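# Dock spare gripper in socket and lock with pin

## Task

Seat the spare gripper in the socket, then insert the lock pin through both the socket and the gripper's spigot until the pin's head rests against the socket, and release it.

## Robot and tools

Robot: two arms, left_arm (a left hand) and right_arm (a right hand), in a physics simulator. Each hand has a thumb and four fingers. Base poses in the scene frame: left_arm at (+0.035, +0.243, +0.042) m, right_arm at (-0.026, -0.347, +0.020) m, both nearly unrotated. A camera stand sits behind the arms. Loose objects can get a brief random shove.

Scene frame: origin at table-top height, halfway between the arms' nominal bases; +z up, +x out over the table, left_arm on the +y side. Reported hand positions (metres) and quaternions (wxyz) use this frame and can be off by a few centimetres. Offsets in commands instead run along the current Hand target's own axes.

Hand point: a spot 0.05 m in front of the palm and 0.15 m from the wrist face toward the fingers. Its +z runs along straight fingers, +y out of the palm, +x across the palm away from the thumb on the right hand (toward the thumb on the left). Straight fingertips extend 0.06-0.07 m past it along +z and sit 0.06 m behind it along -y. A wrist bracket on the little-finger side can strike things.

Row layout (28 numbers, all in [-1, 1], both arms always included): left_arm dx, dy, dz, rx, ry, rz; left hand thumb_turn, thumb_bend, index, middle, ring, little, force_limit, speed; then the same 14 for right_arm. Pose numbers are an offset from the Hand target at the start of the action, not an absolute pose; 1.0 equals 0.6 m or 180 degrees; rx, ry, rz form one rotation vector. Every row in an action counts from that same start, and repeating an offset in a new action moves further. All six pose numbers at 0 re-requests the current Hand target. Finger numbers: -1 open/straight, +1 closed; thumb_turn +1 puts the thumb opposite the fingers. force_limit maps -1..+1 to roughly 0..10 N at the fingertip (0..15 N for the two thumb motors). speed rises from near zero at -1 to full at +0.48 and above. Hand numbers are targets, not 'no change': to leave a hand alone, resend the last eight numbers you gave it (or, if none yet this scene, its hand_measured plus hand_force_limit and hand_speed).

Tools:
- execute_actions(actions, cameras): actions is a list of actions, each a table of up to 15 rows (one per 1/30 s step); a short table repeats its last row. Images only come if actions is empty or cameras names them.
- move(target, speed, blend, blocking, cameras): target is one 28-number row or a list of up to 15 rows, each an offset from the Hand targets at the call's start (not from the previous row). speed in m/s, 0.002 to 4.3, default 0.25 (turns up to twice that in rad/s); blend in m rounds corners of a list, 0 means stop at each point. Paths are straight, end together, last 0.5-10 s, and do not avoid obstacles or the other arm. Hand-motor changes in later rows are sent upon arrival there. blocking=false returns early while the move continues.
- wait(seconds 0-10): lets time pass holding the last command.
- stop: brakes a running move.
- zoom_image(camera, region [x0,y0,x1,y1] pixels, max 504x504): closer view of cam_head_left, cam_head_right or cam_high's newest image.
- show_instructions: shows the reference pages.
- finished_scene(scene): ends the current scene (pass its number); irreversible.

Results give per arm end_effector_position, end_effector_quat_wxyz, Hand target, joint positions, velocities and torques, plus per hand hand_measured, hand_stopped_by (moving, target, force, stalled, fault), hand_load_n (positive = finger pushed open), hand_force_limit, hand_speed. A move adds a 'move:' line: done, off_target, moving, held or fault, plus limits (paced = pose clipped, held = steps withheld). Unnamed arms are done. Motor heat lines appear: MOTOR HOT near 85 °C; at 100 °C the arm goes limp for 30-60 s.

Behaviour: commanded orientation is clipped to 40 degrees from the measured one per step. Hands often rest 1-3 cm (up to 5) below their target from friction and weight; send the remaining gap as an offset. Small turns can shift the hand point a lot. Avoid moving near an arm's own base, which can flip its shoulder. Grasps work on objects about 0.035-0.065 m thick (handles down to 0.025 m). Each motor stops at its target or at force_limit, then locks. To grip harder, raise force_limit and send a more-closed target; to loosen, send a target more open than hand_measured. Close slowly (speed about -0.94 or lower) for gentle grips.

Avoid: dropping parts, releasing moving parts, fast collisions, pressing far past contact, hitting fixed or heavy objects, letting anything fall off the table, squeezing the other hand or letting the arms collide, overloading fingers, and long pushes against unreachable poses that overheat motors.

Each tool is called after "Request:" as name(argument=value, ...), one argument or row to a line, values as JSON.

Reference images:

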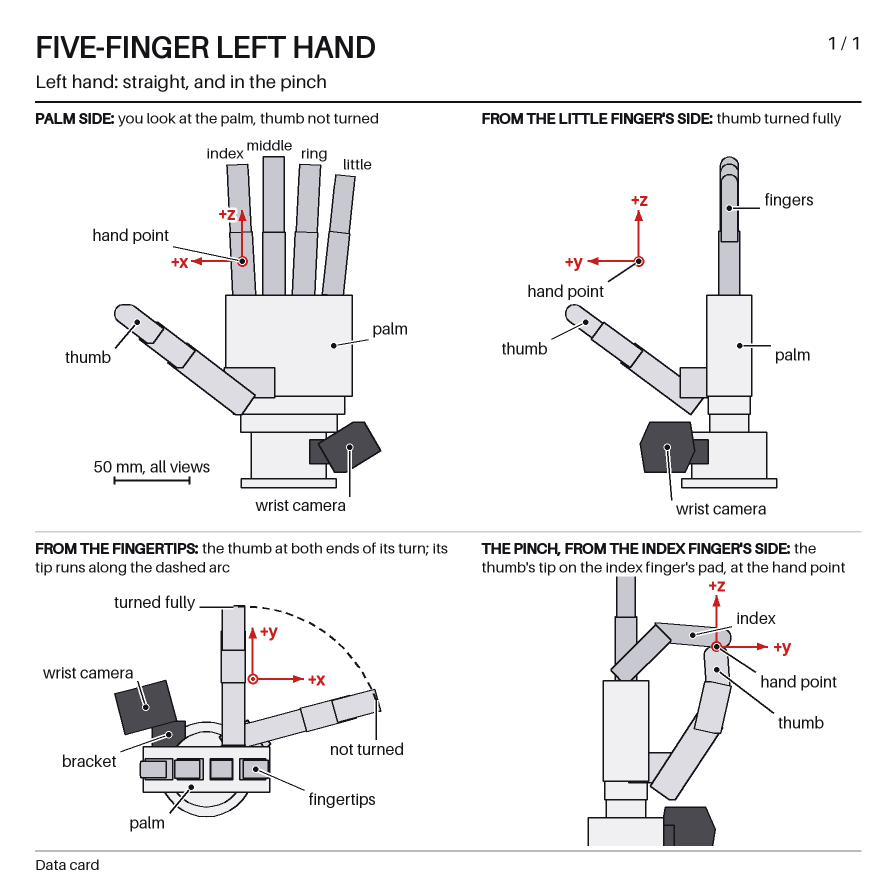

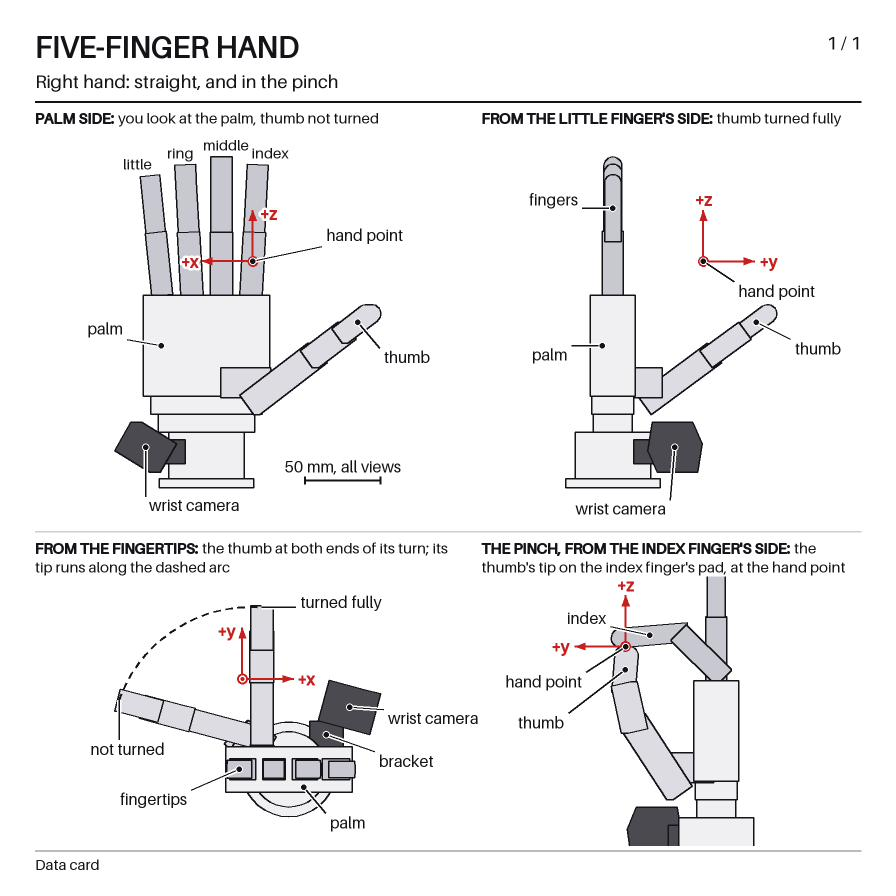

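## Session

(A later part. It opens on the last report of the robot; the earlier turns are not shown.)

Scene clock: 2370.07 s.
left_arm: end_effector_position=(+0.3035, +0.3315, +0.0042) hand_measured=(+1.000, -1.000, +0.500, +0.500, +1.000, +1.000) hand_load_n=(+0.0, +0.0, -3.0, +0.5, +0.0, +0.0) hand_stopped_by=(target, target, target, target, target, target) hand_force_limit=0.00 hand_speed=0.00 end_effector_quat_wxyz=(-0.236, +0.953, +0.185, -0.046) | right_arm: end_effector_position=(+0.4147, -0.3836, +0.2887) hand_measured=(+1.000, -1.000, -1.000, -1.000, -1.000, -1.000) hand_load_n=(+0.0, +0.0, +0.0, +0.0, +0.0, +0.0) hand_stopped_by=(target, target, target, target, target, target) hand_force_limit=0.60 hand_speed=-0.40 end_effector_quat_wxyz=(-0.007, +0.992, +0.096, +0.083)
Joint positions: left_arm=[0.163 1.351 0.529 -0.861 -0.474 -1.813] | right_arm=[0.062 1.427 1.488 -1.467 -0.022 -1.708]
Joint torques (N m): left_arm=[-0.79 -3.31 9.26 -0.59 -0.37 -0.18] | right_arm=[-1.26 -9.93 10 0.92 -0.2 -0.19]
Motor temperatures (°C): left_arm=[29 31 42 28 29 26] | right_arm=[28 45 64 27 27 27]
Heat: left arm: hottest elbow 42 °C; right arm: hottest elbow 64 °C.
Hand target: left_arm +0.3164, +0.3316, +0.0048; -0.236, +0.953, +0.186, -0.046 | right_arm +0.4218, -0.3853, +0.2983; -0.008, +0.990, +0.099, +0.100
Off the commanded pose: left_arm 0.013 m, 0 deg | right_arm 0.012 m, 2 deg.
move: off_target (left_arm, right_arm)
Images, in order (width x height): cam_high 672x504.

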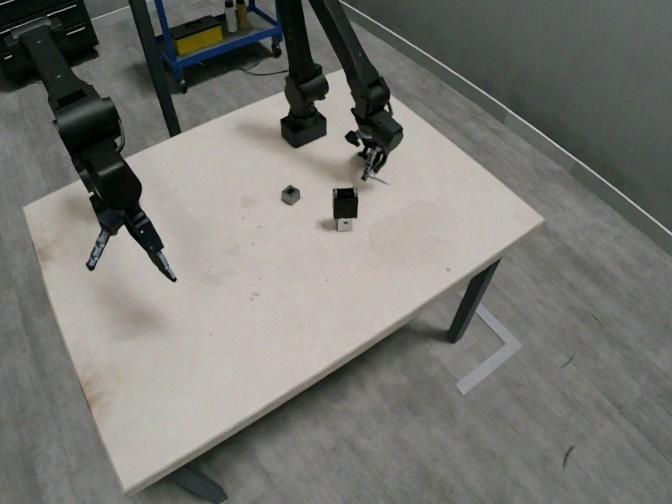

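Request:
move(
  target=[
    [0.0053,-0.0137,-0.0267,0,0,0,1,-1,0.5,0.5,1,1,0,0,0,0,0,0,0,0,1,-1,-1,-1,-1,-1,0.6,-0.4],
  ],
  speed=0.05,
)

Scene clock: 2376.53 s.
left_arm: end_effector_position=(+0.2988, +0.3307, +0.0093) hand_measured=(+1.000, -1.000, +0.500, +0.500, +1.000, +1.000) hand_load_n=(+0.0, +0.0, +0.0, +0.0, +0.0, +0.0) hand_stopped_by=(target, target, target, target, target, target) hand_force_limit=0.00 hand_speed=0.00 end_effector_quat_wxyz=(-0.237, +0.952, +0.180, -0.066) | right_arm: end_effector_position=(+0.4147, -0.3836, +0.2887) hand_measured=(+1.000, -1.000, -1.000, -1.000, -1.000, -1.000) hand_load_n=(+0.0, +0.0, +0.0, +0.0, +0.0, +0.0) hand_stopped_by=(target, target, target, target, target, target) hand_force_limit=0.60 hand_speed=-0.40 end_effector_quat_wxyz=(-0.007, +0.992, +0.096, +0.083)
Joint positions: left_arm=[0.163 1.353 0.551 -0.923 -0.474 -1.814] | right_arm=[0.062 1.427 1.488 -1.467 -0.022 -1.708]
Joint torques (N m): left_arm=[-0.62 -6.3 9.98 -0.76 -0.38 -0.16] | right_arm=[-1.26 -9.99 9.92 0.87 -0.19 -0.18]
Motor temperatures (°C): left_arm=[29 31 42 28 29 26] | right_arm=[28 45 64 27 27 27]
Heat: left arm: hottest elbow 42 °C; right arm: hottest elbow 64 °C.
Hand target: left_arm +0.3193, +0.3326, +0.0227; -0.236, +0.953, +0.186, -0.046 | right_arm +0.4218, -0.3853, +0.2983; -0.008, +0.990, +0.099, +0.100
Off the commanded pose: left_arm 0.025 m, 2 deg | right_arm 0.012 m, 2 deg.
move: off_target (left_arm, right_arm)

Request:
move(
  target=[
    [0.0006,-0.0259,-0.0492,0,0,0,1,-1,0.5,0.5,1,1,0,0,0,0,0,0,0,0,1,-1,-1,-1,-1,-1,0.6,-0.4],
  ],
  speed=0.08,
)

Scene clock: 2383.50 s.
left_arm: end_effector_position=(+0.2984, +0.3306, +0.0391) hand_measured=(+1.000, -1.000, +0.500, +0.500, +1.000, +1.000) hand_load_n=(+0.0, +0.0, +0.0, +0.0, +0.0, +0.0) hand_stopped_by=(target, target, target, target, target, target) hand_force_limit=0.00 hand_speed=0.00 end_effector_quat_wxyz=(-0.237, +0.952, +0.179, -0.070) | right_arm: end_effector_position=(+0.4147, -0.3836, +0.2887) hand_measured=(+1.000, -1.000, -1.000, -1.000, -1.000, -1.000) hand_load_n=(+0.0, -0.5, +0.0, +0.0, +0.0, +0.0) hand_stopped_by=(target, target, target, target, target, target) hand_force_limit=0.60 hand_speed=-0.40 end_effector_quat_wxyz=(-0.007, +0.992, +0.096, +0.083)
Joint positions: left_arm=[0.163 1.281 0.593 -1.045 -0.474 -1.814] | right_arm=[0.062 1.427 1.488 -1.467 -0.022 -1.708]
Joint torques (N m): left_arm=[-0.56 -6.3 10.97 -0.81 -0.38 -0.15] | right_arm=[-1.08 -9.76 9.92 0.95 -0.19 -0.2]
Motor temperatures (°C): left_arm=[29 31 43 28 29 26] | right_arm=[28 45 64 27 27 27]
Heat: left arm: hottest elbow 43 °C; right arm: hottest elbow 64 °C.
Hand target: left_arm +0.3196, +0.3327, +0.0560; -0.236, +0.953, +0.186, -0.046 | right_arm +0.4218, -0.3853, +0.2983; -0.008, +0.990, +0.099, +0.100
Off the commanded pose: left_arm 0.027 m, 3 deg | right_arm 0.012 m, 2 deg.
move: off_target (left_arm, right_arm)

Request:
move(
  target=[
    [-0.0063,0.0158,0.0407,0,0,0,1,-1,0.5,0.5,1,1,0,0,0,0,0,0,0,0,1,-1,-1,-1,-1,-1,0.6,-0.4],
  ],
  speed=0.05,
)

Scene clock: 2389.03 s.
left_arm: end_effector_position=(+0.3160, +0.3336, +0.0361) hand_measured=(+1.000, -1.000, +0.500, +0.500, +1.000, +1.000) hand_load_n=(+0.0, +0.0, +0.0, +0.0, +0.0, +0.0) hand_stopped_by=(target, target, target, target, target, target) hand_force_limit=0.00 hand_speed=0.00 end_effector_quat_wxyz=(-0.236, +0.953, +0.186, -0.041) | right_arm: end_effector_position=(+0.4147, -0.3836, +0.2887) hand_measured=(+1.000, -1.000, -1.000, -1.000, -1.000, -1.000) hand_load_n=(+0.0, +0.0, +0.0, +0.0, +0.0, +0.0) hand_stopped_by=(target, target, target, target, target, target) hand_force_limit=0.60 hand_speed=-0.40 end_effector_quat_wxyz=(-0.007, +0.992, +0.096, +0.083)
Joint positions: left_arm=[0.163 1.295 0.593 -0.973 -0.474 -1.814] | right_arm=[0.062 1.427 1.488 -1.467 -0.022 -1.708]
Joint torques (N m): left_arm=[0.03 -4.25 6.93 0.34 -0.43 -0.08] | right_arm=[-1.14 -9.88 9.88 0.92 -0.2 -0.19]
Motor temperatures (°C): left_arm=[29 31 44 28 29 26] | right_arm=[28 45 64 27 27 27]
Heat: left arm: hottest elbow 44 °C; right arm: hottest elbow 64 °C.
Hand target: left_arm +0.3150, +0.3340, +0.0300; -0.236, +0.953, +0.186, -0.046 | right_arm +0.4218, -0.3853, +0.2983; -0.008, +0.990, +0.099, +0.100
Off the commanded pose: left_arm 0.006 m, 1 deg | right_arm 0.012 m, 2 deg.
move: off_target (right_arm)

Request:
move(
  target=[
    [-0.01,0.017,0.041,0,0,0,1,-1,0.5,0.5,1,1,0,0,0,0,0,0,0,0,1,-1,-1,-1,-1,-1,0.6,-0.4],
  ],
  speed=0.05,
  cameras=["cam_high"],
)

Request:
zoom_image(
  camera="cam_high",
  region=[350, 150, 395, 195],
)

Scene clock: 2395.13 s.
left_arm: end_effector_position=(+0.3152, +0.3334, +0.0121) hand_measured=(+1.000, -1.000, +0.500, +0.500, +1.000, +1.000) hand_load_n=(+0.0, +0.0, +0.0, +0.5, +0.0, +0.0) hand_stopped_by=(target, target, target, target, target, target) hand_force_limit=0.00 hand_speed=0.00 end_effector_quat_wxyz=(-0.236, +0.953, +0.188, -0.036) | right_arm: end_effector_position=(+0.4147, -0.3836, +0.2887) hand_measured=(+1.000, -1.000, -1.000, -1.000, -1.000, -1.000) hand_load_n=(+0.5, -0.5, +0.0, +0.0, +0.0, +0.0) hand_stopped_by=(target, target, target, target, target, target) hand_force_limit=0.60 hand_speed=-0.40 end_effector_quat_wxyz=(-0.007, +0.992, +0.096, +0.083)
Joint positions: left_arm=[0.163 1.346 0.553 -0.87 -0.474 -1.814] | right_arm=[0.062 1.427 1.488 -1.467 -0.022 -1.708]
Joint torques (N m): left_arm=[0.21 -4.37 5.68 0.35 -0.45 -0.03] | right_arm=[-1.08 -10.05 9.98 0.91 -0.17 -0.2]
Motor temperatures (°C): left_arm=[29 31 43 28 29 26] | right_arm=[28 45 64 27 27 27]
Heat: left arm: hottest elbow 43 °C; right arm: hottest elbow 64 °C.
Hand target: left_arm +0.3086, +0.3341, +0.0036; -0.236, +0.953, +0.186, -0.046 | right_arm +0.4218, -0.3853, +0.2983; -0.008, +0.990, +0.099, +0.100
Off the commanded pose: left_arm 0.011 m, 1 deg | right_arm 0.012 m, 2 deg.
move: off_target (left_arm, right_arm)
Images, in order (width x height): cam_high 672x504.

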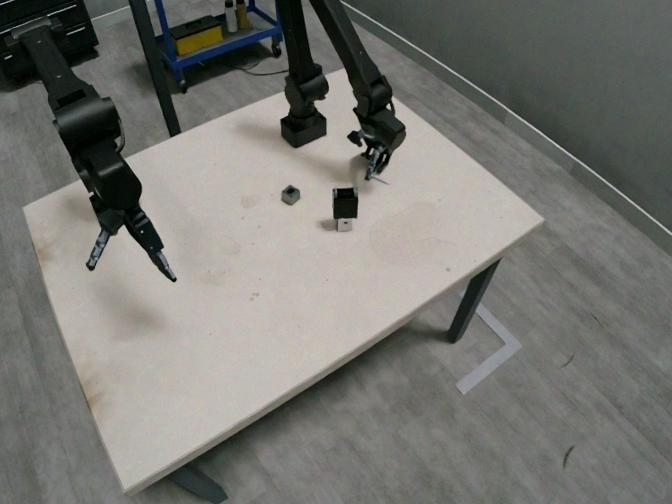

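Scaled by 11.200 from the camera's 672x504 image, which has a finer 960x720 frame.

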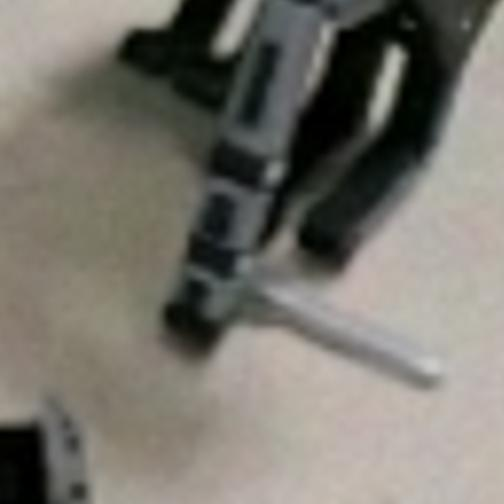

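Request:
move(
  target=[
    [-0.0067,0.0031,0.0059,0,0,0,1,-1,0.5,0.5,1,1,0,0,0,0,0,0,0,0,1,-1,-1,-1,-1,-1,0.6,-0.4],
  ],
  speed=0.05,
  cameras=["cam_high"],
)

Request:
zoom_image(
  camera="cam_high",
  region=[350, 150, 395, 195],
)

Scene clock: 2405.33 s.
left_arm: end_effector_position=(+0.3113, +0.3328, +0.0080) hand_measured=(+1.000, -1.000, +0.500, +0.500, +1.000, +1.000) hand_load_n=(+0.0, +0.0, +0.0, +0.0, +0.0, +0.0) hand_stopped_by=(target, target, target, target, target, target) hand_force_limit=0.00 hand_speed=0.00 end_effector_quat_wxyz=(-0.236, +0.953, +0.187, -0.036) | right_arm: end_effector_position=(+0.4147, -0.3836, +0.2887) hand_measured=(+1.000, -1.000, -1.000, -1.000, -1.000, -1.000) hand_load_n=(+0.0, +0.0, +0.0, +0.0, +0.0, +0.0) hand_stopped_by=(target, target, target, target, target, target) hand_force_limit=0.60 hand_speed=-0.40 end_effector_quat_wxyz=(-0.007, +0.992, +0.096, +0.083)
Joint positions: left_arm=[0.163 1.348 0.539 -0.855 -0.474 -1.814] | right_arm=[0.062 1.427 1.488 -1.467 -0.022 -1.708]
Joint torques (N m): left_arm=[0.03 -4.31 5.52 0.36 -0.44 -0.06] | right_arm=[-1.2 -10.05 10.03 0.88 -0.19 -0.19]
Motor temperatures (°C): left_arm=[29 31 43 28 29 26] | right_arm=[28 45 64 27 27 27]
Heat: left arm: hottest elbow 43 °C; right arm: hottest elbow 64 °C.
Hand target: left_arm +0.3049, +0.3326, -0.0004; -0.236, +0.953, +0.186, -0.046 | right_arm +0.4218, -0.3853, +0.2983; -0.008, +0.990, +0.099, +0.100
Off the commanded pose: left_arm 0.011 m, 1 deg | right_arm 0.012 m, 2 deg.
move: off_target (left_arm, right_arm)
Images, in order (width x height): cam_high 672x504.

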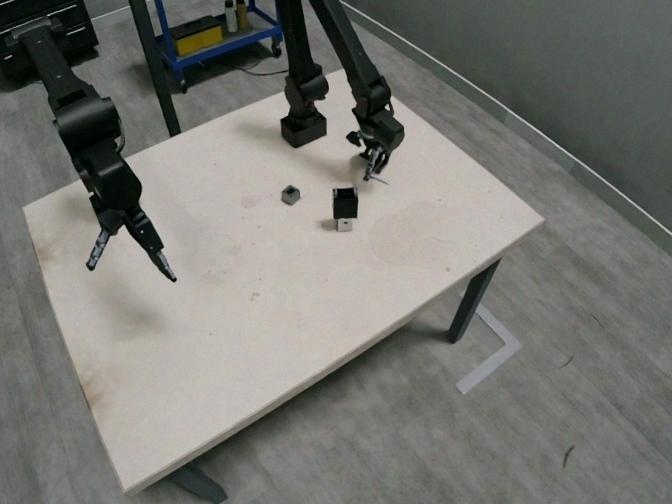

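Scaled by 11.200 from the camera's 672x504 image, which has a finer 960x720 frame.

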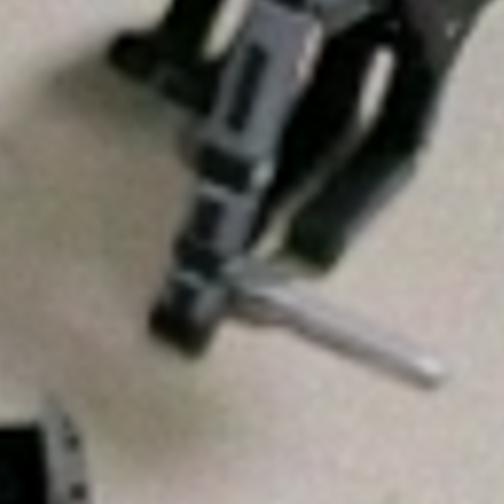

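Request:
execute_actions(
  actions=[
    [[0,0,0,0,0,0,1,0.3,0.5,0.5,1,1,-0.2,-0.6,0,0,0,0,0,0,1,-1,-1,-1,-1,-1,0.6,-0.4]],
    [[0,0,0,0,0,0,1,0.3,0.5,0.5,1,1,-0.2,-0.6,0,0,0,0,0,0,1,-1,-1,-1,-1,-1,0.6,-0.4]],
  ],
  cameras=["cam_high"],
)

Request:
zoom_image(
  camera="cam_high",
  region=[350, 150, 395, 195],
)

Scene clock: 2413.17 s.
left_arm: end_effector_position=(+0.3117, +0.3310, +0.0077) hand_measured=(+1.000, -0.762, +0.500, +0.500, +1.000, +1.000) hand_load_n=(-1.5, +5.5, +0.0, +0.0, +0.0, +0.0) hand_stopped_by=(target, force, target, target, target, target) hand_force_limit=-0.20 hand_speed=-0.60 end_effector_quat_wxyz=(-0.232, +0.954, +0.187, -0.036) | right_arm: end_effector_position=(+0.4147, -0.3836, +0.2887) hand_measured=(+1.000, -1.000, -1.000, -1.000, -1.000, -1.000) hand_load_n=(+0.5, +0.0, +0.0, +0.0, +0.0, +0.0) hand_stopped_by=(target, target, target, target, target, target) hand_force_limit=0.60 hand_speed=-0.40 end_effector_quat_wxyz=(-0.007, +0.992, +0.096, +0.083)
Joint positions: left_arm=[0.162 1.348 0.539 -0.855 -0.465 -1.813] | right_arm=[0.062 1.427 1.488 -1.467 -0.022 -1.708]
Joint torques (N m): left_arm=[0.09 -4.31 5.56 0.31 -0.83 -0.07] | right_arm=[-1.2 -9.93 9.99 0.92 -0.19 -0.2]
Motor temperatures (°C): left_arm=[29 31 42 28 29 26] | right_arm=[28 45 64 27 27 27]
Heat: left arm: hottest elbow 42 °C; right arm: hottest elbow 64 °C.
Hand target: left_arm +0.3049, +0.3326, -0.0004; -0.236, +0.953, +0.186, -0.046 | right_arm +0.4218, -0.3853, +0.2983; -0.008, +0.990, +0.099, +0.100
Off the commanded pose: left_arm 0.011 m, 1 deg | right_arm 0.012 m, 2 deg.
Images, in order (width x height): cam_high 672x504.

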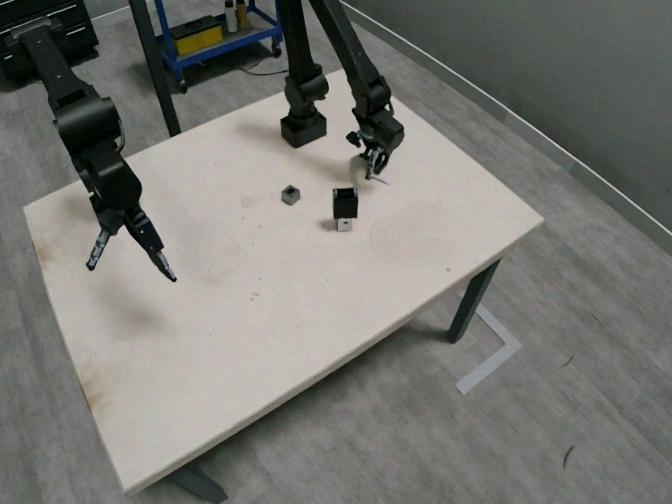

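Scaled by 11.200 from the camera's 672x504 image, which has a finer 960x720 frame.

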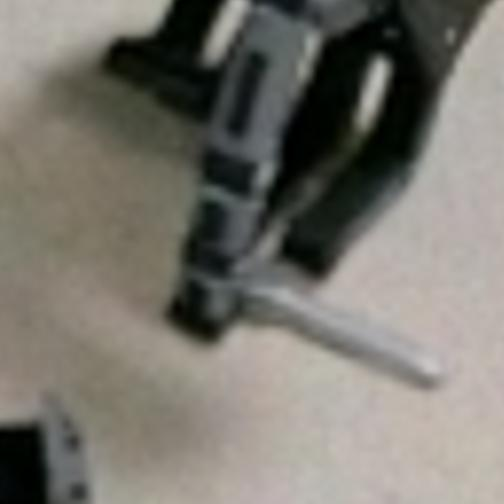

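Request:
wait(
  seconds=0,
  cameras=["all"],
)

Request:
zoom_image(
  camera="cam_high",
  region=[358, 158, 388, 188],
)

Request:
zoom_image(
  camera="cam_head_right",
  region=[265, 265, 310, 310],
)

Request:
zoom_image(
  camera="cam_head_left",
  region=[260, 265, 305, 310],
)

Scene clock: 2424.63 s.
left_arm: end_effector_position=(+0.3117, +0.3310, +0.0077) hand_measured=(+1.000, -0.762, +0.500, +0.500, +1.000, +1.000) hand_load_n=(-1.5, +5.5, +0.0, +0.0, +0.0, +0.0) hand_stopped_by=(target, force, target, target, target, target) hand_force_limit=-0.20 hand_speed=-0.60 end_effector_quat_wxyz=(-0.232, +0.954, +0.187, -0.036) | right_arm: end_effector_position=(+0.4147, -0.3836, +0.2887) hand_measured=(+1.000, -1.000, -1.000, -1.000, -1.000, -1.000) hand_load_n=(+0.0, +0.0, +0.0, +0.0, +0.0, -0.5) hand_stopped_by=(target, target, target, target, target, target) hand_force_limit=0.60 hand_speed=-0.40 end_effector_quat_wxyz=(-0.007, +0.992, +0.096, +0.083)
Joint positions: left_arm=[0.162 1.348 0.539 -0.855 -0.465 -1.813] | right_arm=[0.062 1.427 1.488 -1.467 -0.022 -1.708]
Joint torques (N m): left_arm=[0.09 -4.25 5.56 0.29 -0.83 -0.07] | right_arm=[-1.2 -9.82 9.94 0.9 -0.19 -0.2]
Motor temperatures (°C): left_arm=[29 31 41 28 29 26] | right_arm=[28 45 64 27 27 27]
Heat: left arm: hottest elbow 41 °C; right arm: hottest elbow 64 °C.
Hand target: left_arm +0.3049, +0.3326, -0.0004; -0.236, +0.953, +0.186, -0.046 | right_arm +0.4218, -0.3853, +0.2983; -0.008, +0.990, +0.099, +0.100
Off the commanded pose: left_arm 0.011 m, 1 deg | right_arm 0.012 m, 2 deg.

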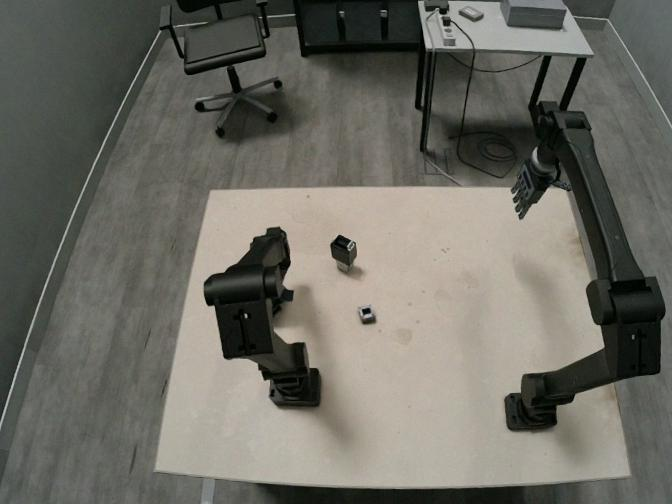

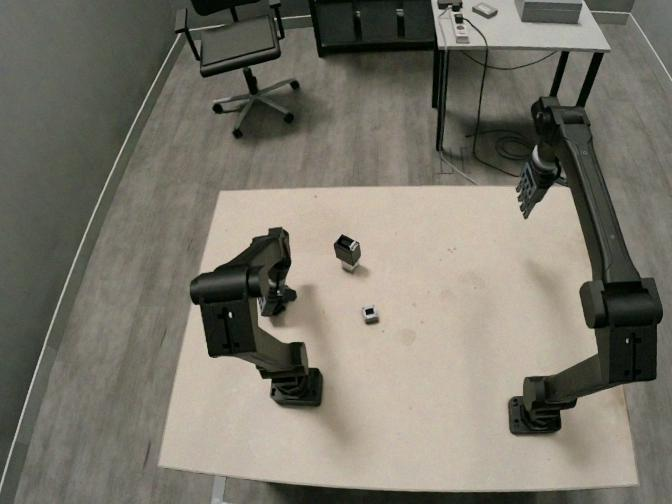

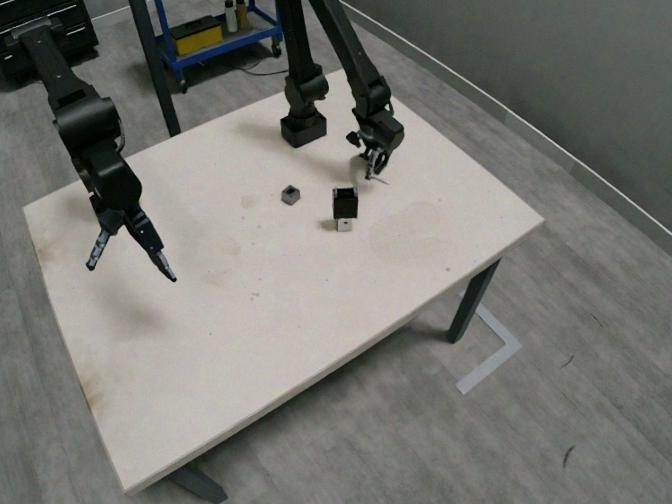

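Scaled by 16.800 from the camera's 672x504 image, which has a finer 960x720 frame.

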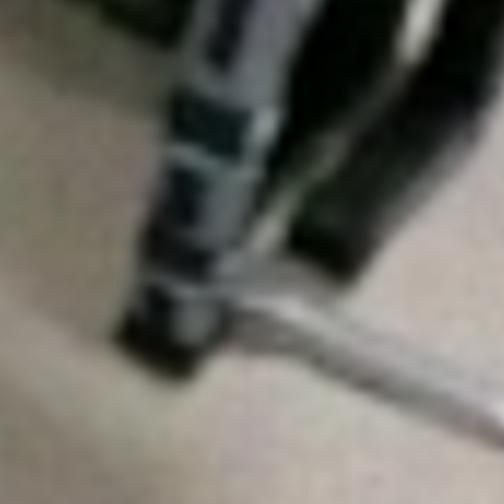

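Scaled by 11.200 from the camera's 672x504 image, which has a finer 960x720 frame.

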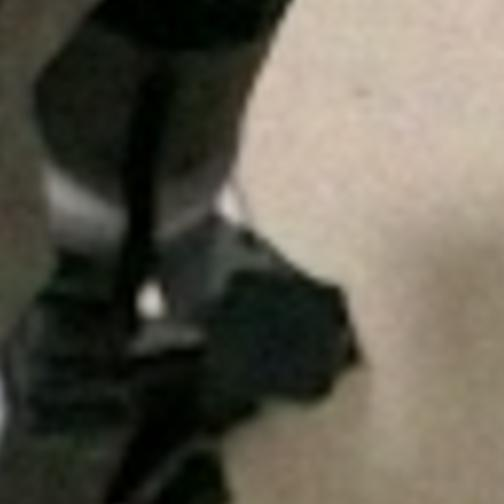

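Scaled by 11.200 from the camera's 672x504 image, which has a finer 960x720 frame.

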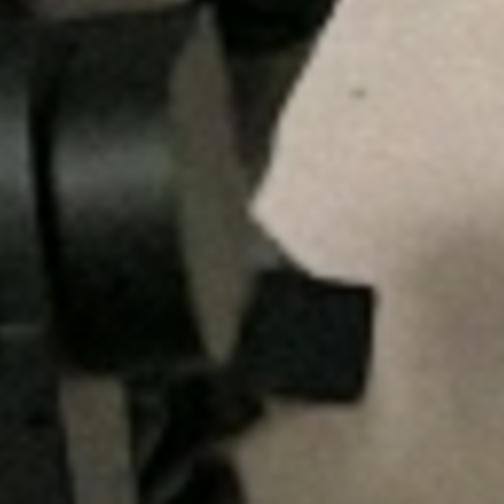

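Request:
move(
  target=[
    [0,0,0,0,0,0,1,-1,0.5,0.5,1,1,-0.2,-0.2,0,0,0,0,0,0,1,-1,-1,-1,-1,-1,0.6,-0.4],
    [0.0,0.0012,-0.0022,-0.0222,0,0,1,-1,0.5,0.5,1,1,-0.2,-0.2,0,0,0,0,0,0,1,-1,-1,-1,-1,-1,0.6,-0.4],
  ],
  speed=0.05,
  cameras=["cam_high"],
)

Request:
zoom_image(
  camera="cam_high",
  region=[358, 158, 388, 188],
)

Scene clock: 2438.27 s.
left_arm: end_effector_position=(+0.3101, +0.3316, +0.0055) hand_measured=(+1.000, -1.000, +0.500, +0.500, +1.000, +1.000) hand_load_n=(+0.0, +0.0, -1.5, +0.0, +0.0, +0.0) hand_stopped_by=(target, target, target, target, target, target) hand_force_limit=-0.20 hand_speed=-0.20 end_effector_quat_wxyz=(-0.206, +0.959, +0.188, -0.039) | right_arm: end_effector_position=(+0.4147, -0.3836, +0.2887) hand_measured=(+1.000, -1.000, -1.000, -1.000, -1.000, -1.000) hand_load_n=(+0.0, +0.0, +0.0, +0.0, +0.0, +0.0) hand_stopped_by=(target, target, target, target, target, target) hand_force_limit=0.60 hand_speed=-0.40 end_effector_quat_wxyz=(-0.007, +0.992, +0.096, +0.083)
Joint positions: left_arm=[0.206 1.343 0.534 -0.837 -0.417 -1.763] | right_arm=[0.062 1.427 1.488 -1.467 -0.022 -1.708]
Joint torques (N m): left_arm=[0.44 -5.48 5.14 0.68 -0.1 0.03] | right_arm=[-1.03 -9.99 9.95 0.91 -0.19 -0.19]
Motor temperatures (°C): left_arm=[29 31 41 28 29 26] | right_arm=[28 45 64 27 27 27]
Heat: left arm: hottest elbow 41 °C; right arm: hottest elbow 64 °C.
Hand target: left_arm +0.3055, +0.3314, +0.0004; -0.203, +0.960, +0.187, -0.040 | right_arm +0.4218, -0.3853, +0.2983; -0.008, +0.990, +0.099, +0.100
Off the commanded pose: left_arm 0.007 m, 0 deg | right_arm 0.012 m, 2 deg.
move: off_target (right_arm)
Images, in order (width x height): cam_high 672x504.

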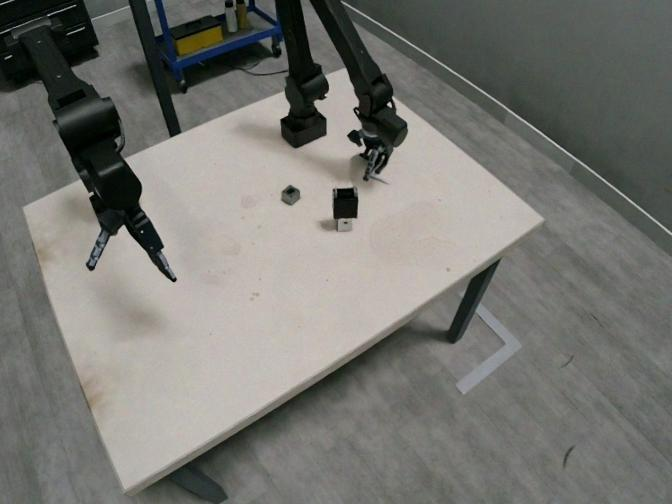

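Scaled by 16.800 from the camera's 672x504 image, which has a finer 960x720 frame.

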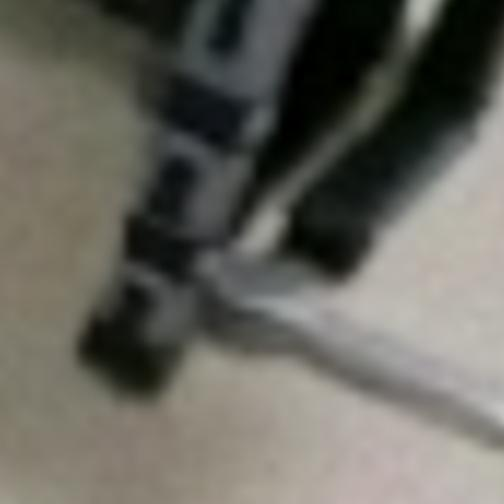

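Request:
move(
  target=[
    [0.0,-0.0027,-0.0061,0,0,0,1,-1,0.5,0.5,1,1,-0.2,-0.2,0,0,0,0,0,0,1,-1,-1,-1,-1,-1,0.6,-0.4],
  ],
  speed=0.05,
)

Request:
execute_actions(
  actions=[
    [[0,0,0,0,0,0,1,0.3,0.5,0.5,1,1,-0.2,-0.6,0,0,0,0,0,0,1,-1,-1,-1,-1,-1,0.6,-0.4]],
    [[0,0,0,0,0,0,1,0.3,0.5,0.5,1,1,-0.2,-0.6,0,0,0,0,0,0,1,-1,-1,-1,-1,-1,0.6,-0.4]],
    [[0,0,0,0,0,0,1,0.3,0.5,0.5,1,1,-0.2,-0.6,0,0,0,0,0,0,1,-1,-1,-1,-1,-1,0.6,-0.4]],
  ],
  cameras=["cam_high"],
)

Request:
zoom_image(
  camera="cam_high",
  region=[358, 158, 388, 188],
)

Scene clock: 2454.30 s.
left_arm: end_effector_position=(+0.3104, +0.3317, +0.0059) hand_measured=(+1.000, -1.000, +0.500, +0.500, +1.000, +1.000) hand_load_n=(+0.0, +0.0, -0.5, +0.0, +0.0, +0.0) hand_stopped_by=(target, target, target, target, target, target) hand_force_limit=-0.20 hand_speed=-0.20 end_effector_quat_wxyz=(-0.205, +0.960, +0.189, -0.038) | right_arm: end_effector_position=(+0.4147, -0.3836, +0.2887) hand_measured=(+1.000, -1.000, -1.000, -1.000, -1.000, -1.000) hand_load_n=(+0.0, +0.0, +0.0, +0.0, +0.0, +0.0) hand_stopped_by=(target, target, target, target, target, target) hand_force_limit=0.60 hand_speed=-0.40 end_effector_quat_wxyz=(-0.007, +0.992, +0.096, +0.083)
Joint positions: left_arm=[0.207 1.341 0.534 -0.837 -0.415 -1.763] | right_arm=[0.062 1.427 1.488 -1.467 -0.022 -1.708]
Joint torques (N m): left_arm=[0.38 -6.07 5.55 0.02 -0.17 0.03] | right_arm=[-1.26 -9.93 9.99 0.88 -0.19 -0.19]
Motor temperatures (°C): left_arm=[29 31 40 28 29 26] | right_arm=[28 45 64 27 27 27]
Heat: left arm: hottest elbow 40 °C; right arm: hottest elbow 64 °C.
Hand target: left_arm +0.3055, +0.3315, +0.0045; -0.203, +0.960, +0.188, -0.040 | right_arm +0.4218, -0.3853, +0.2983; -0.008, +0.990, +0.099, +0.100
Off the commanded pose: left_arm 0.005 m, 0 deg | right_arm 0.012 m, 2 deg.
move: off_target (right_arm)

Scene clock: 2456.00 s.
left_arm: end_effector_position=(+0.3111, +0.3299, +0.0066) hand_measured=(+1.000, -0.722, +0.500, +0.500, +1.000, +1.000) hand_load_n=(+1.5, +6.5, +0.0, +1.5, +0.0, +0.0) hand_stopped_by=(target, force, target, target, target, target) hand_force_limit=-0.20 hand_speed=-0.60 end_effector_quat_wxyz=(-0.201, +0.961, +0.188, -0.037) | right_arm: end_effector_position=(+0.4147, -0.3836, +0.2887) hand_measured=(+1.000, -1.000, -1.000, -1.000, -1.000, -1.000) hand_load_n=(+0.0, +0.0, +0.0, +0.0, -0.5, +0.0) hand_stopped_by=(target, target, target, target, target, target) hand_force_limit=0.60 hand_speed=-0.40 end_effector_quat_wxyz=(-0.007, +0.992, +0.096, +0.083)
Joint positions: left_arm=[0.207 1.337 0.534 -0.837 -0.406 -1.759] | right_arm=[0.062 1.427 1.488 -1.467 -0.022 -1.708]
Joint torques (N m): left_arm=[0.32 -5.83 5.57 0.01 -0.57 0] | right_arm=[-1.26 -9.82 9.94 0.96 -0.18 -0.19]
Motor temperatures (°C): left_arm=[29 31 40 28 29 26] | right_arm=[28 45 64 27 27 27]
Heat: left arm: hottest elbow 40 °C; right arm: hottest elbow 64 °C.
Hand target: left_arm +0.3055, +0.3315, +0.0045; -0.203, +0.960, +0.187, -0.040 | right_arm +0.4218, -0.3853, +0.2983; -0.008, +0.990, +0.099, +0.100
Off the commanded pose: left_arm 0.006 m, 0 deg | right_arm 0.012 m, 2 deg.
Images, in order (width x height): cam_high 672x504.

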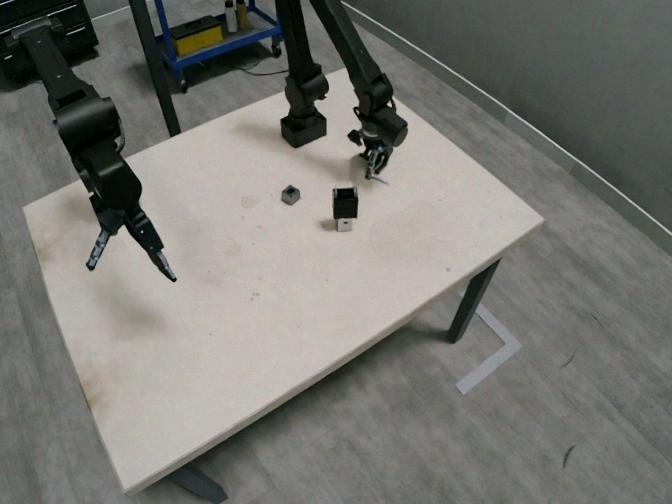

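Scaled by 16.800 from the camera's 672x504 image, which has a finer 960x720 frame.

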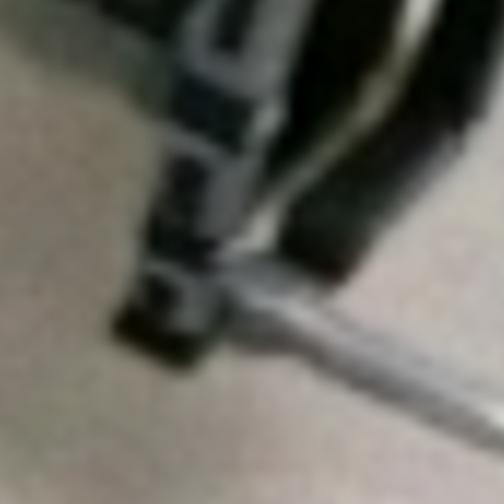

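Request:
execute_actions(
  actions=[
    [[0,0,0,0,0,0,1,0.3,0.8,0.5,1,1,-0.5,-0.8,0,0,0,0,0,0,1,-1,-1,-1,-1,-1,0.6,-0.4]],
    [[0,0,0,0,0,0,1,0.3,0.8,0.5,1,1,-0.5,-0.8,0,0,0,0,0,0,1,-1,-1,-1,-1,-1,0.6,-0.4]],
  ],
)

Scene clock: 2461.77 s.
left_arm: end_effector_position=(+0.3111, +0.3299, +0.0066) hand_measured=(+1.000, -0.722, +0.800, +0.500, +1.000, +1.000) hand_load_n=(+1.5, +6.5, +0.0, +1.5, +0.0, +0.0) hand_stopped_by=(target, force, target, target, target, target) hand_force_limit=-0.50 hand_speed=-0.80 end_effector_quat_wxyz=(-0.201, +0.961, +0.188, -0.037) | right_arm: end_effector_position=(+0.4147, -0.3836, +0.2887) hand_measured=(+1.000, -1.000, -1.000, -1.000, -1.000, -1.000) hand_load_n=(+0.0, +0.0, +0.0, +0.0, +0.0, +0.0) hand_stopped_by=(target, target, target, target, target, target) hand_force_limit=0.60 hand_speed=-0.40 end_effector_quat_wxyz=(-0.007, +0.992, +0.096, +0.083)
Joint positions: left_arm=[0.207 1.337 0.534 -0.837 -0.406 -1.759] | right_arm=[0.062 1.427 1.488 -1.467 -0.022 -1.708]
Joint torques (N m): left_arm=[0.32 -5.77 5.59 0.03 -0.57 -0.01] | right_arm=[-1.14 -9.82 9.95 0.95 -0.2 -0.18]
Motor temperatures (°C): left_arm=[29 31 40 28 29 26] | right_arm=[28 45 64 27 27 27]
Heat: left arm: hottest elbow 40 °C; right arm: hottest elbow 64 °C.
Hand target: left_arm +0.3055, +0.3315, +0.0045; -0.203, +0.960, +0.187, -0.040 | right_arm +0.4218, -0.3853, +0.2983; -0.008, +0.990, +0.099, +0.100
Off the commanded pose: left_arm 0.006 m, 0 deg | right_arm 0.012 m, 2 deg.

Request:
execute_actions(
  actions=[
    [[0,0,0,0,0,0,1,0.31,0.5,0.5,1,1,-0.1,-0.7,0,0,0,0,0,0,1,-1,-1,-1,-1,-1,0.6,-0.4]],
    [[0,0,0,0,0,0,1,0.31,0.5,0.5,1,1,-0.1,-0.7,0,0,0,0,0,0,1,-1,-1,-1,-1,-1,0.6,-0.4]],
  ],
)

Request:
move(
  target=[
    [0.0,-0.0270,-0.0609,0,0,0,1,0.31,0.5,0.5,1,1,-0.1,-0.7,0,0,0,0,0,0,1,-1,-1,-1,-1,-1,0.6,-0.4],
  ],
  speed=0.05,
  cameras=["all"],
)

Request:
zoom_image(
  camera="cam_high",
  region=[350, 145, 395, 190],
)

Scene clock: 2479.17 s.
left_arm: end_effector_position=(+0.3111, +0.3299, +0.0065) hand_measured=(+1.000, -0.714, +0.500, +0.500, +1.000, +1.000) hand_load_n=(+2.0, +9.0, +0.0, +2.0, +0.0, +0.0) hand_stopped_by=(target, force, target, target, target, target) hand_force_limit=-0.10 hand_speed=-0.70 end_effector_quat_wxyz=(-0.201, +0.961, +0.188, -0.037) | right_arm: end_effector_position=(+0.4147, -0.3836, +0.2887) hand_measured=(+1.000, -1.000, -1.000, -1.000, -1.000, -1.000) hand_load_n=(+0.0, +0.0, +0.0, +0.0, -0.5, +0.0) hand_stopped_by=(target, target, target, target, target, target) hand_force_limit=0.60 hand_speed=-0.40 end_effector_quat_wxyz=(-0.007, +0.992, +0.096, +0.083)
Joint positions: left_arm=[0.207 1.337 0.534 -0.837 -0.406 -1.759] | right_arm=[0.062 1.427 1.488 -1.467 -0.022 -1.708]
Joint torques (N m): left_arm=[0.32 -5.83 5.59 0.01 -0.59 0] | right_arm=[-1.26 -9.93 9.96 0.94 -0.19 -0.2]
Motor temperatures (°C): left_arm=[29 31 40 28 29 26] | right_arm=[28 45 64 27 27 27]
Heat: left arm: hottest elbow 40 °C; right arm: hottest elbow 64 °C.
Hand target: left_arm +0.3055, +0.3315, +0.0045; -0.203, +0.960, +0.187, -0.040 | right_arm +0.4218, -0.3853, +0.2983; -0.008, +0.990, +0.099, +0.100
Off the commanded pose: left_arm 0.006 m, 0 deg | right_arm 0.012 m, 2 deg.

Scene clock: 2480.53 s.
left_arm: end_effector_position=(+0.2870, +0.3255, +0.0280) hand_measured=(+1.000, -0.714, +0.500, +0.500, +1.000, +1.000) hand_load_n=(+2.5, +8.5, +0.0, +3.0, +0.0, +0.0) hand_stopped_by=(target, force, target, target, target, target) hand_force_limit=-0.10 hand_speed=-0.70 end_effector_quat_wxyz=(-0.202, +0.960, +0.183, -0.060) | right_arm: end_effector_position=(+0.4147, -0.3836, +0.2887) hand_measured=(+1.000, -1.000, -1.000, -1.000, -1.000, -1.000) hand_load_n=(+0.0, +0.0, +0.0, +0.0, +0.0, +0.0) hand_stopped_by=(target, target, target, target, target, target) hand_force_limit=0.60 hand_speed=-0.40 end_effector_quat_wxyz=(-0.007, +0.992, +0.096, +0.083)
Joint positions: left_arm=[0.208 1.245 0.534 -0.978 -0.409 -1.758] | right_arm=[0.062 1.427 1.488 -1.467 -0.022 -1.708]
Joint torques (N m): left_arm=[0.26 -5.95 10.62 -0.75 -0.45 0] | right_arm=[-1.26 -9.88 9.98 0.92 -0.19 -0.18]
Motor temperatures (°C): left_arm=[29 31 40 28 29 26] | right_arm=[28 45 64 27 27 27]
Heat: left arm: hottest elbow 40 °C; right arm: hottest elbow 64 °C.
Hand target: left_arm +0.3054, +0.3315, +0.0444; -0.203, +0.960, +0.187, -0.040 | right_arm +0.4218, -0.3853, +0.2983; -0.008, +0.990, +0.099, +0.100
Off the commanded pose: left_arm 0.025 m, 2 deg | right_arm 0.012 m, 2 deg.
move: off_target (left_arm, right_arm)

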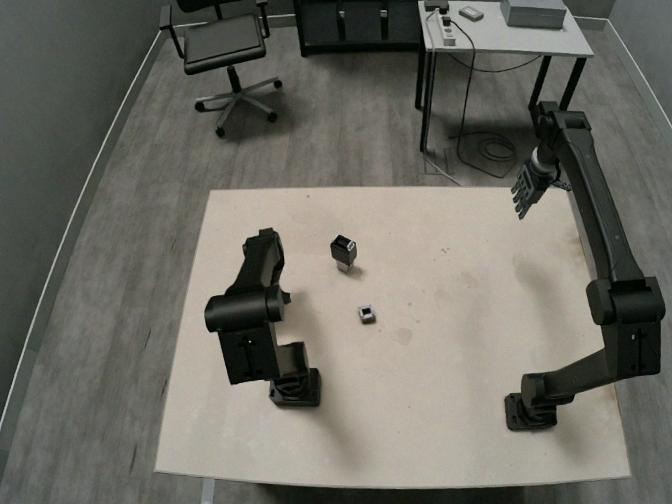

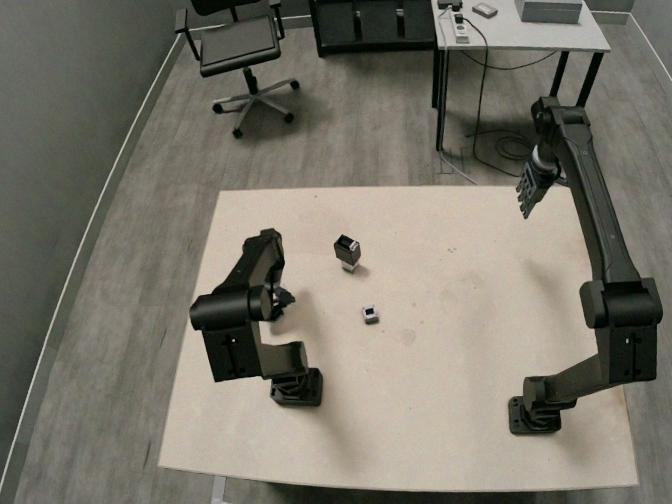

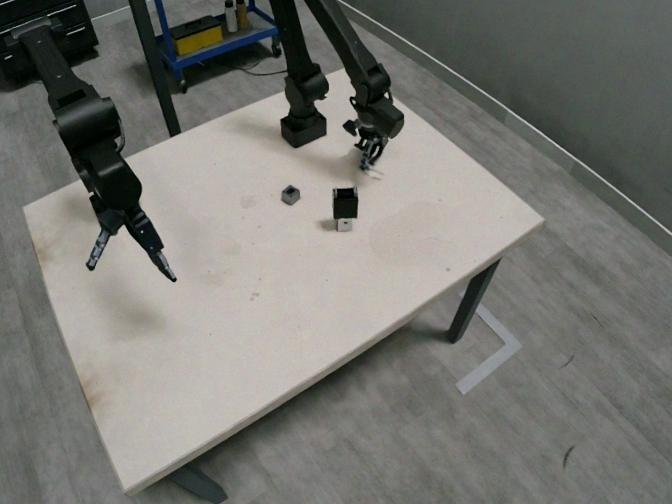

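Scaled by 11.200 from the camera's 672x504 image, which has a finer 960x720 frame.

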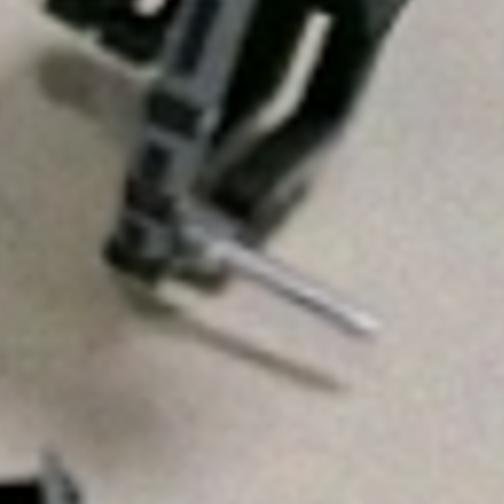

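Request:
move(
  target=[
    [-0.0002,-0.0472,-0.1065,0,0,0,1,0.31,0.5,0.5,1,1,-0.1,-0.7,0,0,0,0,0,0,1,-1,-1,-1,-1,-1,0.6,-0.4],
    [-0.0715,0.1320,-0.1870,-0.1234,0.06,0.2826,1,0.31,0.5,0.5,1,1,-0.1,-0.7,0,0,0,0,0,0,1,-1,-1,-1,-1,-1,0.6,-0.4],
  ],
  speed=0.12,
  blend=0.02,
  cameras=["all"],
)

Scene clock: 2506.00 s.
left_arm: end_effector_position=(+0.2854, +0.2055, +0.1022) hand_measured=(+1.000, -0.714, +0.500, +0.500, +1.000, +1.000) hand_load_n=(+2.5, +8.0, +0.0, +2.5, +0.0, +0.0) hand_stopped_by=(target, force, target, target, target, target) hand_force_limit=-0.10 hand_speed=-0.70 end_effector_quat_wxyz=(+0.007, +0.969, -0.247, -0.021) | right_arm: end_effector_position=(+0.4147, -0.3836, +0.2887) hand_measured=(+1.000, -1.000, -1.000, -1.000, -1.000, -1.000) hand_load_n=(+0.0, +0.0, +0.0, +0.0, +0.0, +0.0) hand_stopped_by=(target, target, target, target, target, target) hand_force_limit=0.60 hand_speed=-0.40 end_effector_quat_wxyz=(-0.007, +0.992, +0.096, +0.083)
Joint positions: left_arm=[0.115 1.143 0.665 -1.137 -0.002 -0.951] | right_arm=[0.062 1.427 1.488 -1.467 -0.022 -1.708]
Joint torques (N m): left_arm=[-0.67 -3.49 13.2 0.31 0.09 0.01] | right_arm=[-1.2 -10.05 10 0.91 -0.19 -0.19]
Motor temperatures (°C): left_arm=[29 31 42 28 29 26] | right_arm=[28 45 64 27 27 27]
Heat: left arm: hottest elbow 42 °C; right arm: hottest elbow 64 °C.
Hand target: left_arm +0.3100, +0.2062, +0.1151; +0.000, +0.967, -0.255, +0.000 | right_arm +0.4218, -0.3853, +0.2983; -0.008, +0.990, +0.099, +0.100
Off the commanded pose: left_arm 0.028 m, 3 deg | right_arm 0.012 m, 2 deg.
move: off_target (left_arm, right_arm)

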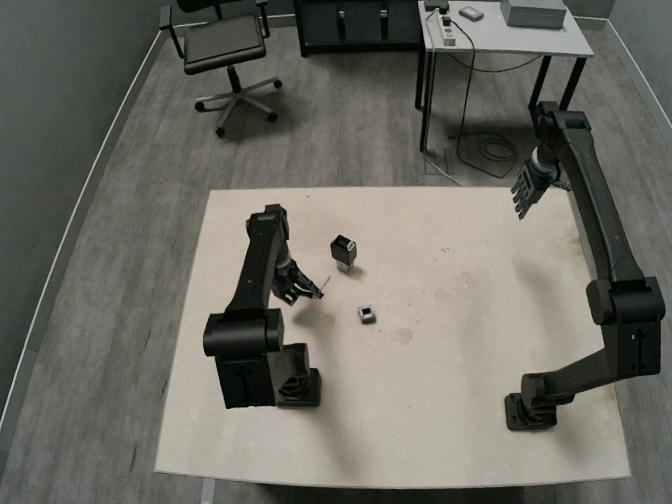

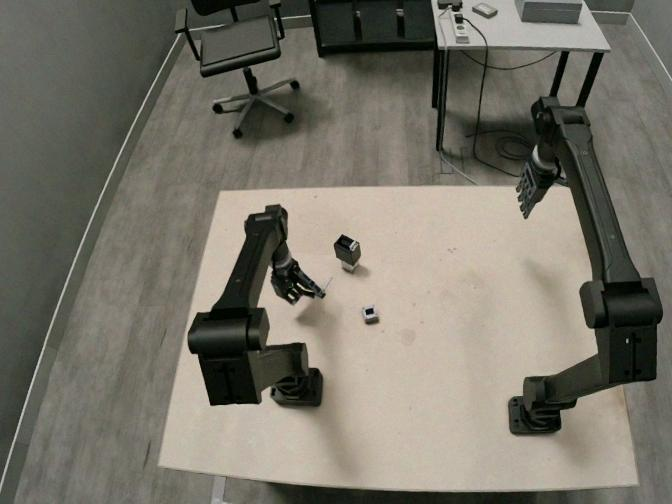

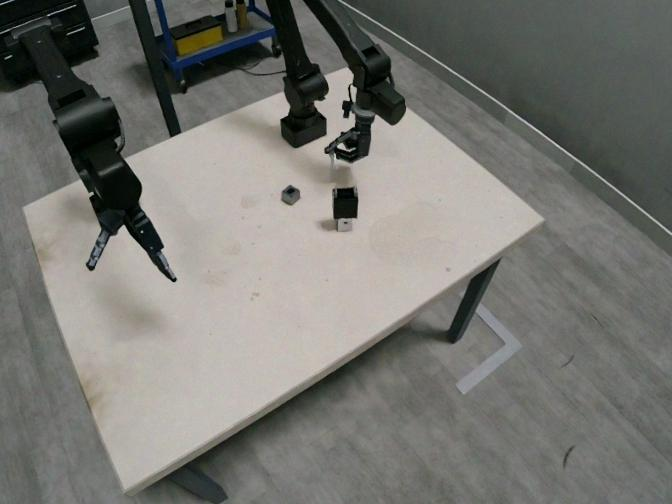

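Request:
zoom_image(
  camera="cam_high",
  region=[310, 120, 370, 180],
)

Request:
zoom_image(
  camera="cam_head_left",
  region=[280, 255, 340, 315],
)

Request:
zoom_image(
  camera="cam_head_right",
  region=[280, 255, 340, 315],
)

Scaled by 8.400 from the camera's 672x504 image, which has a finer 960x720 frame.

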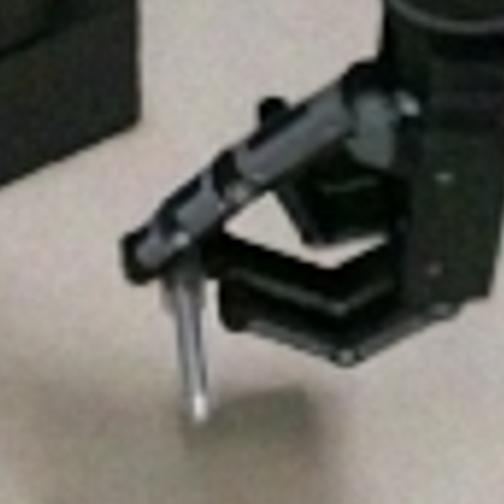

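Scaled by 8.400 from the camera's 672x504 image, which has a finer 960x720 frame.

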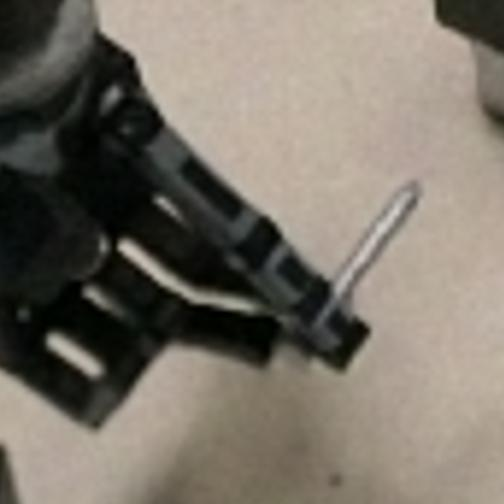

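Scaled by 8.400 from the camera's 672x504 image, which has a finer 960x720 frame.

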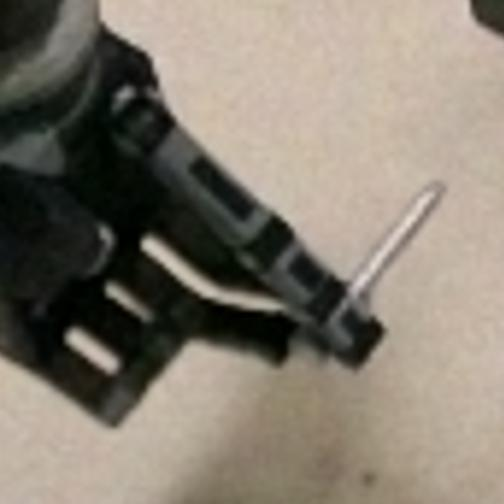

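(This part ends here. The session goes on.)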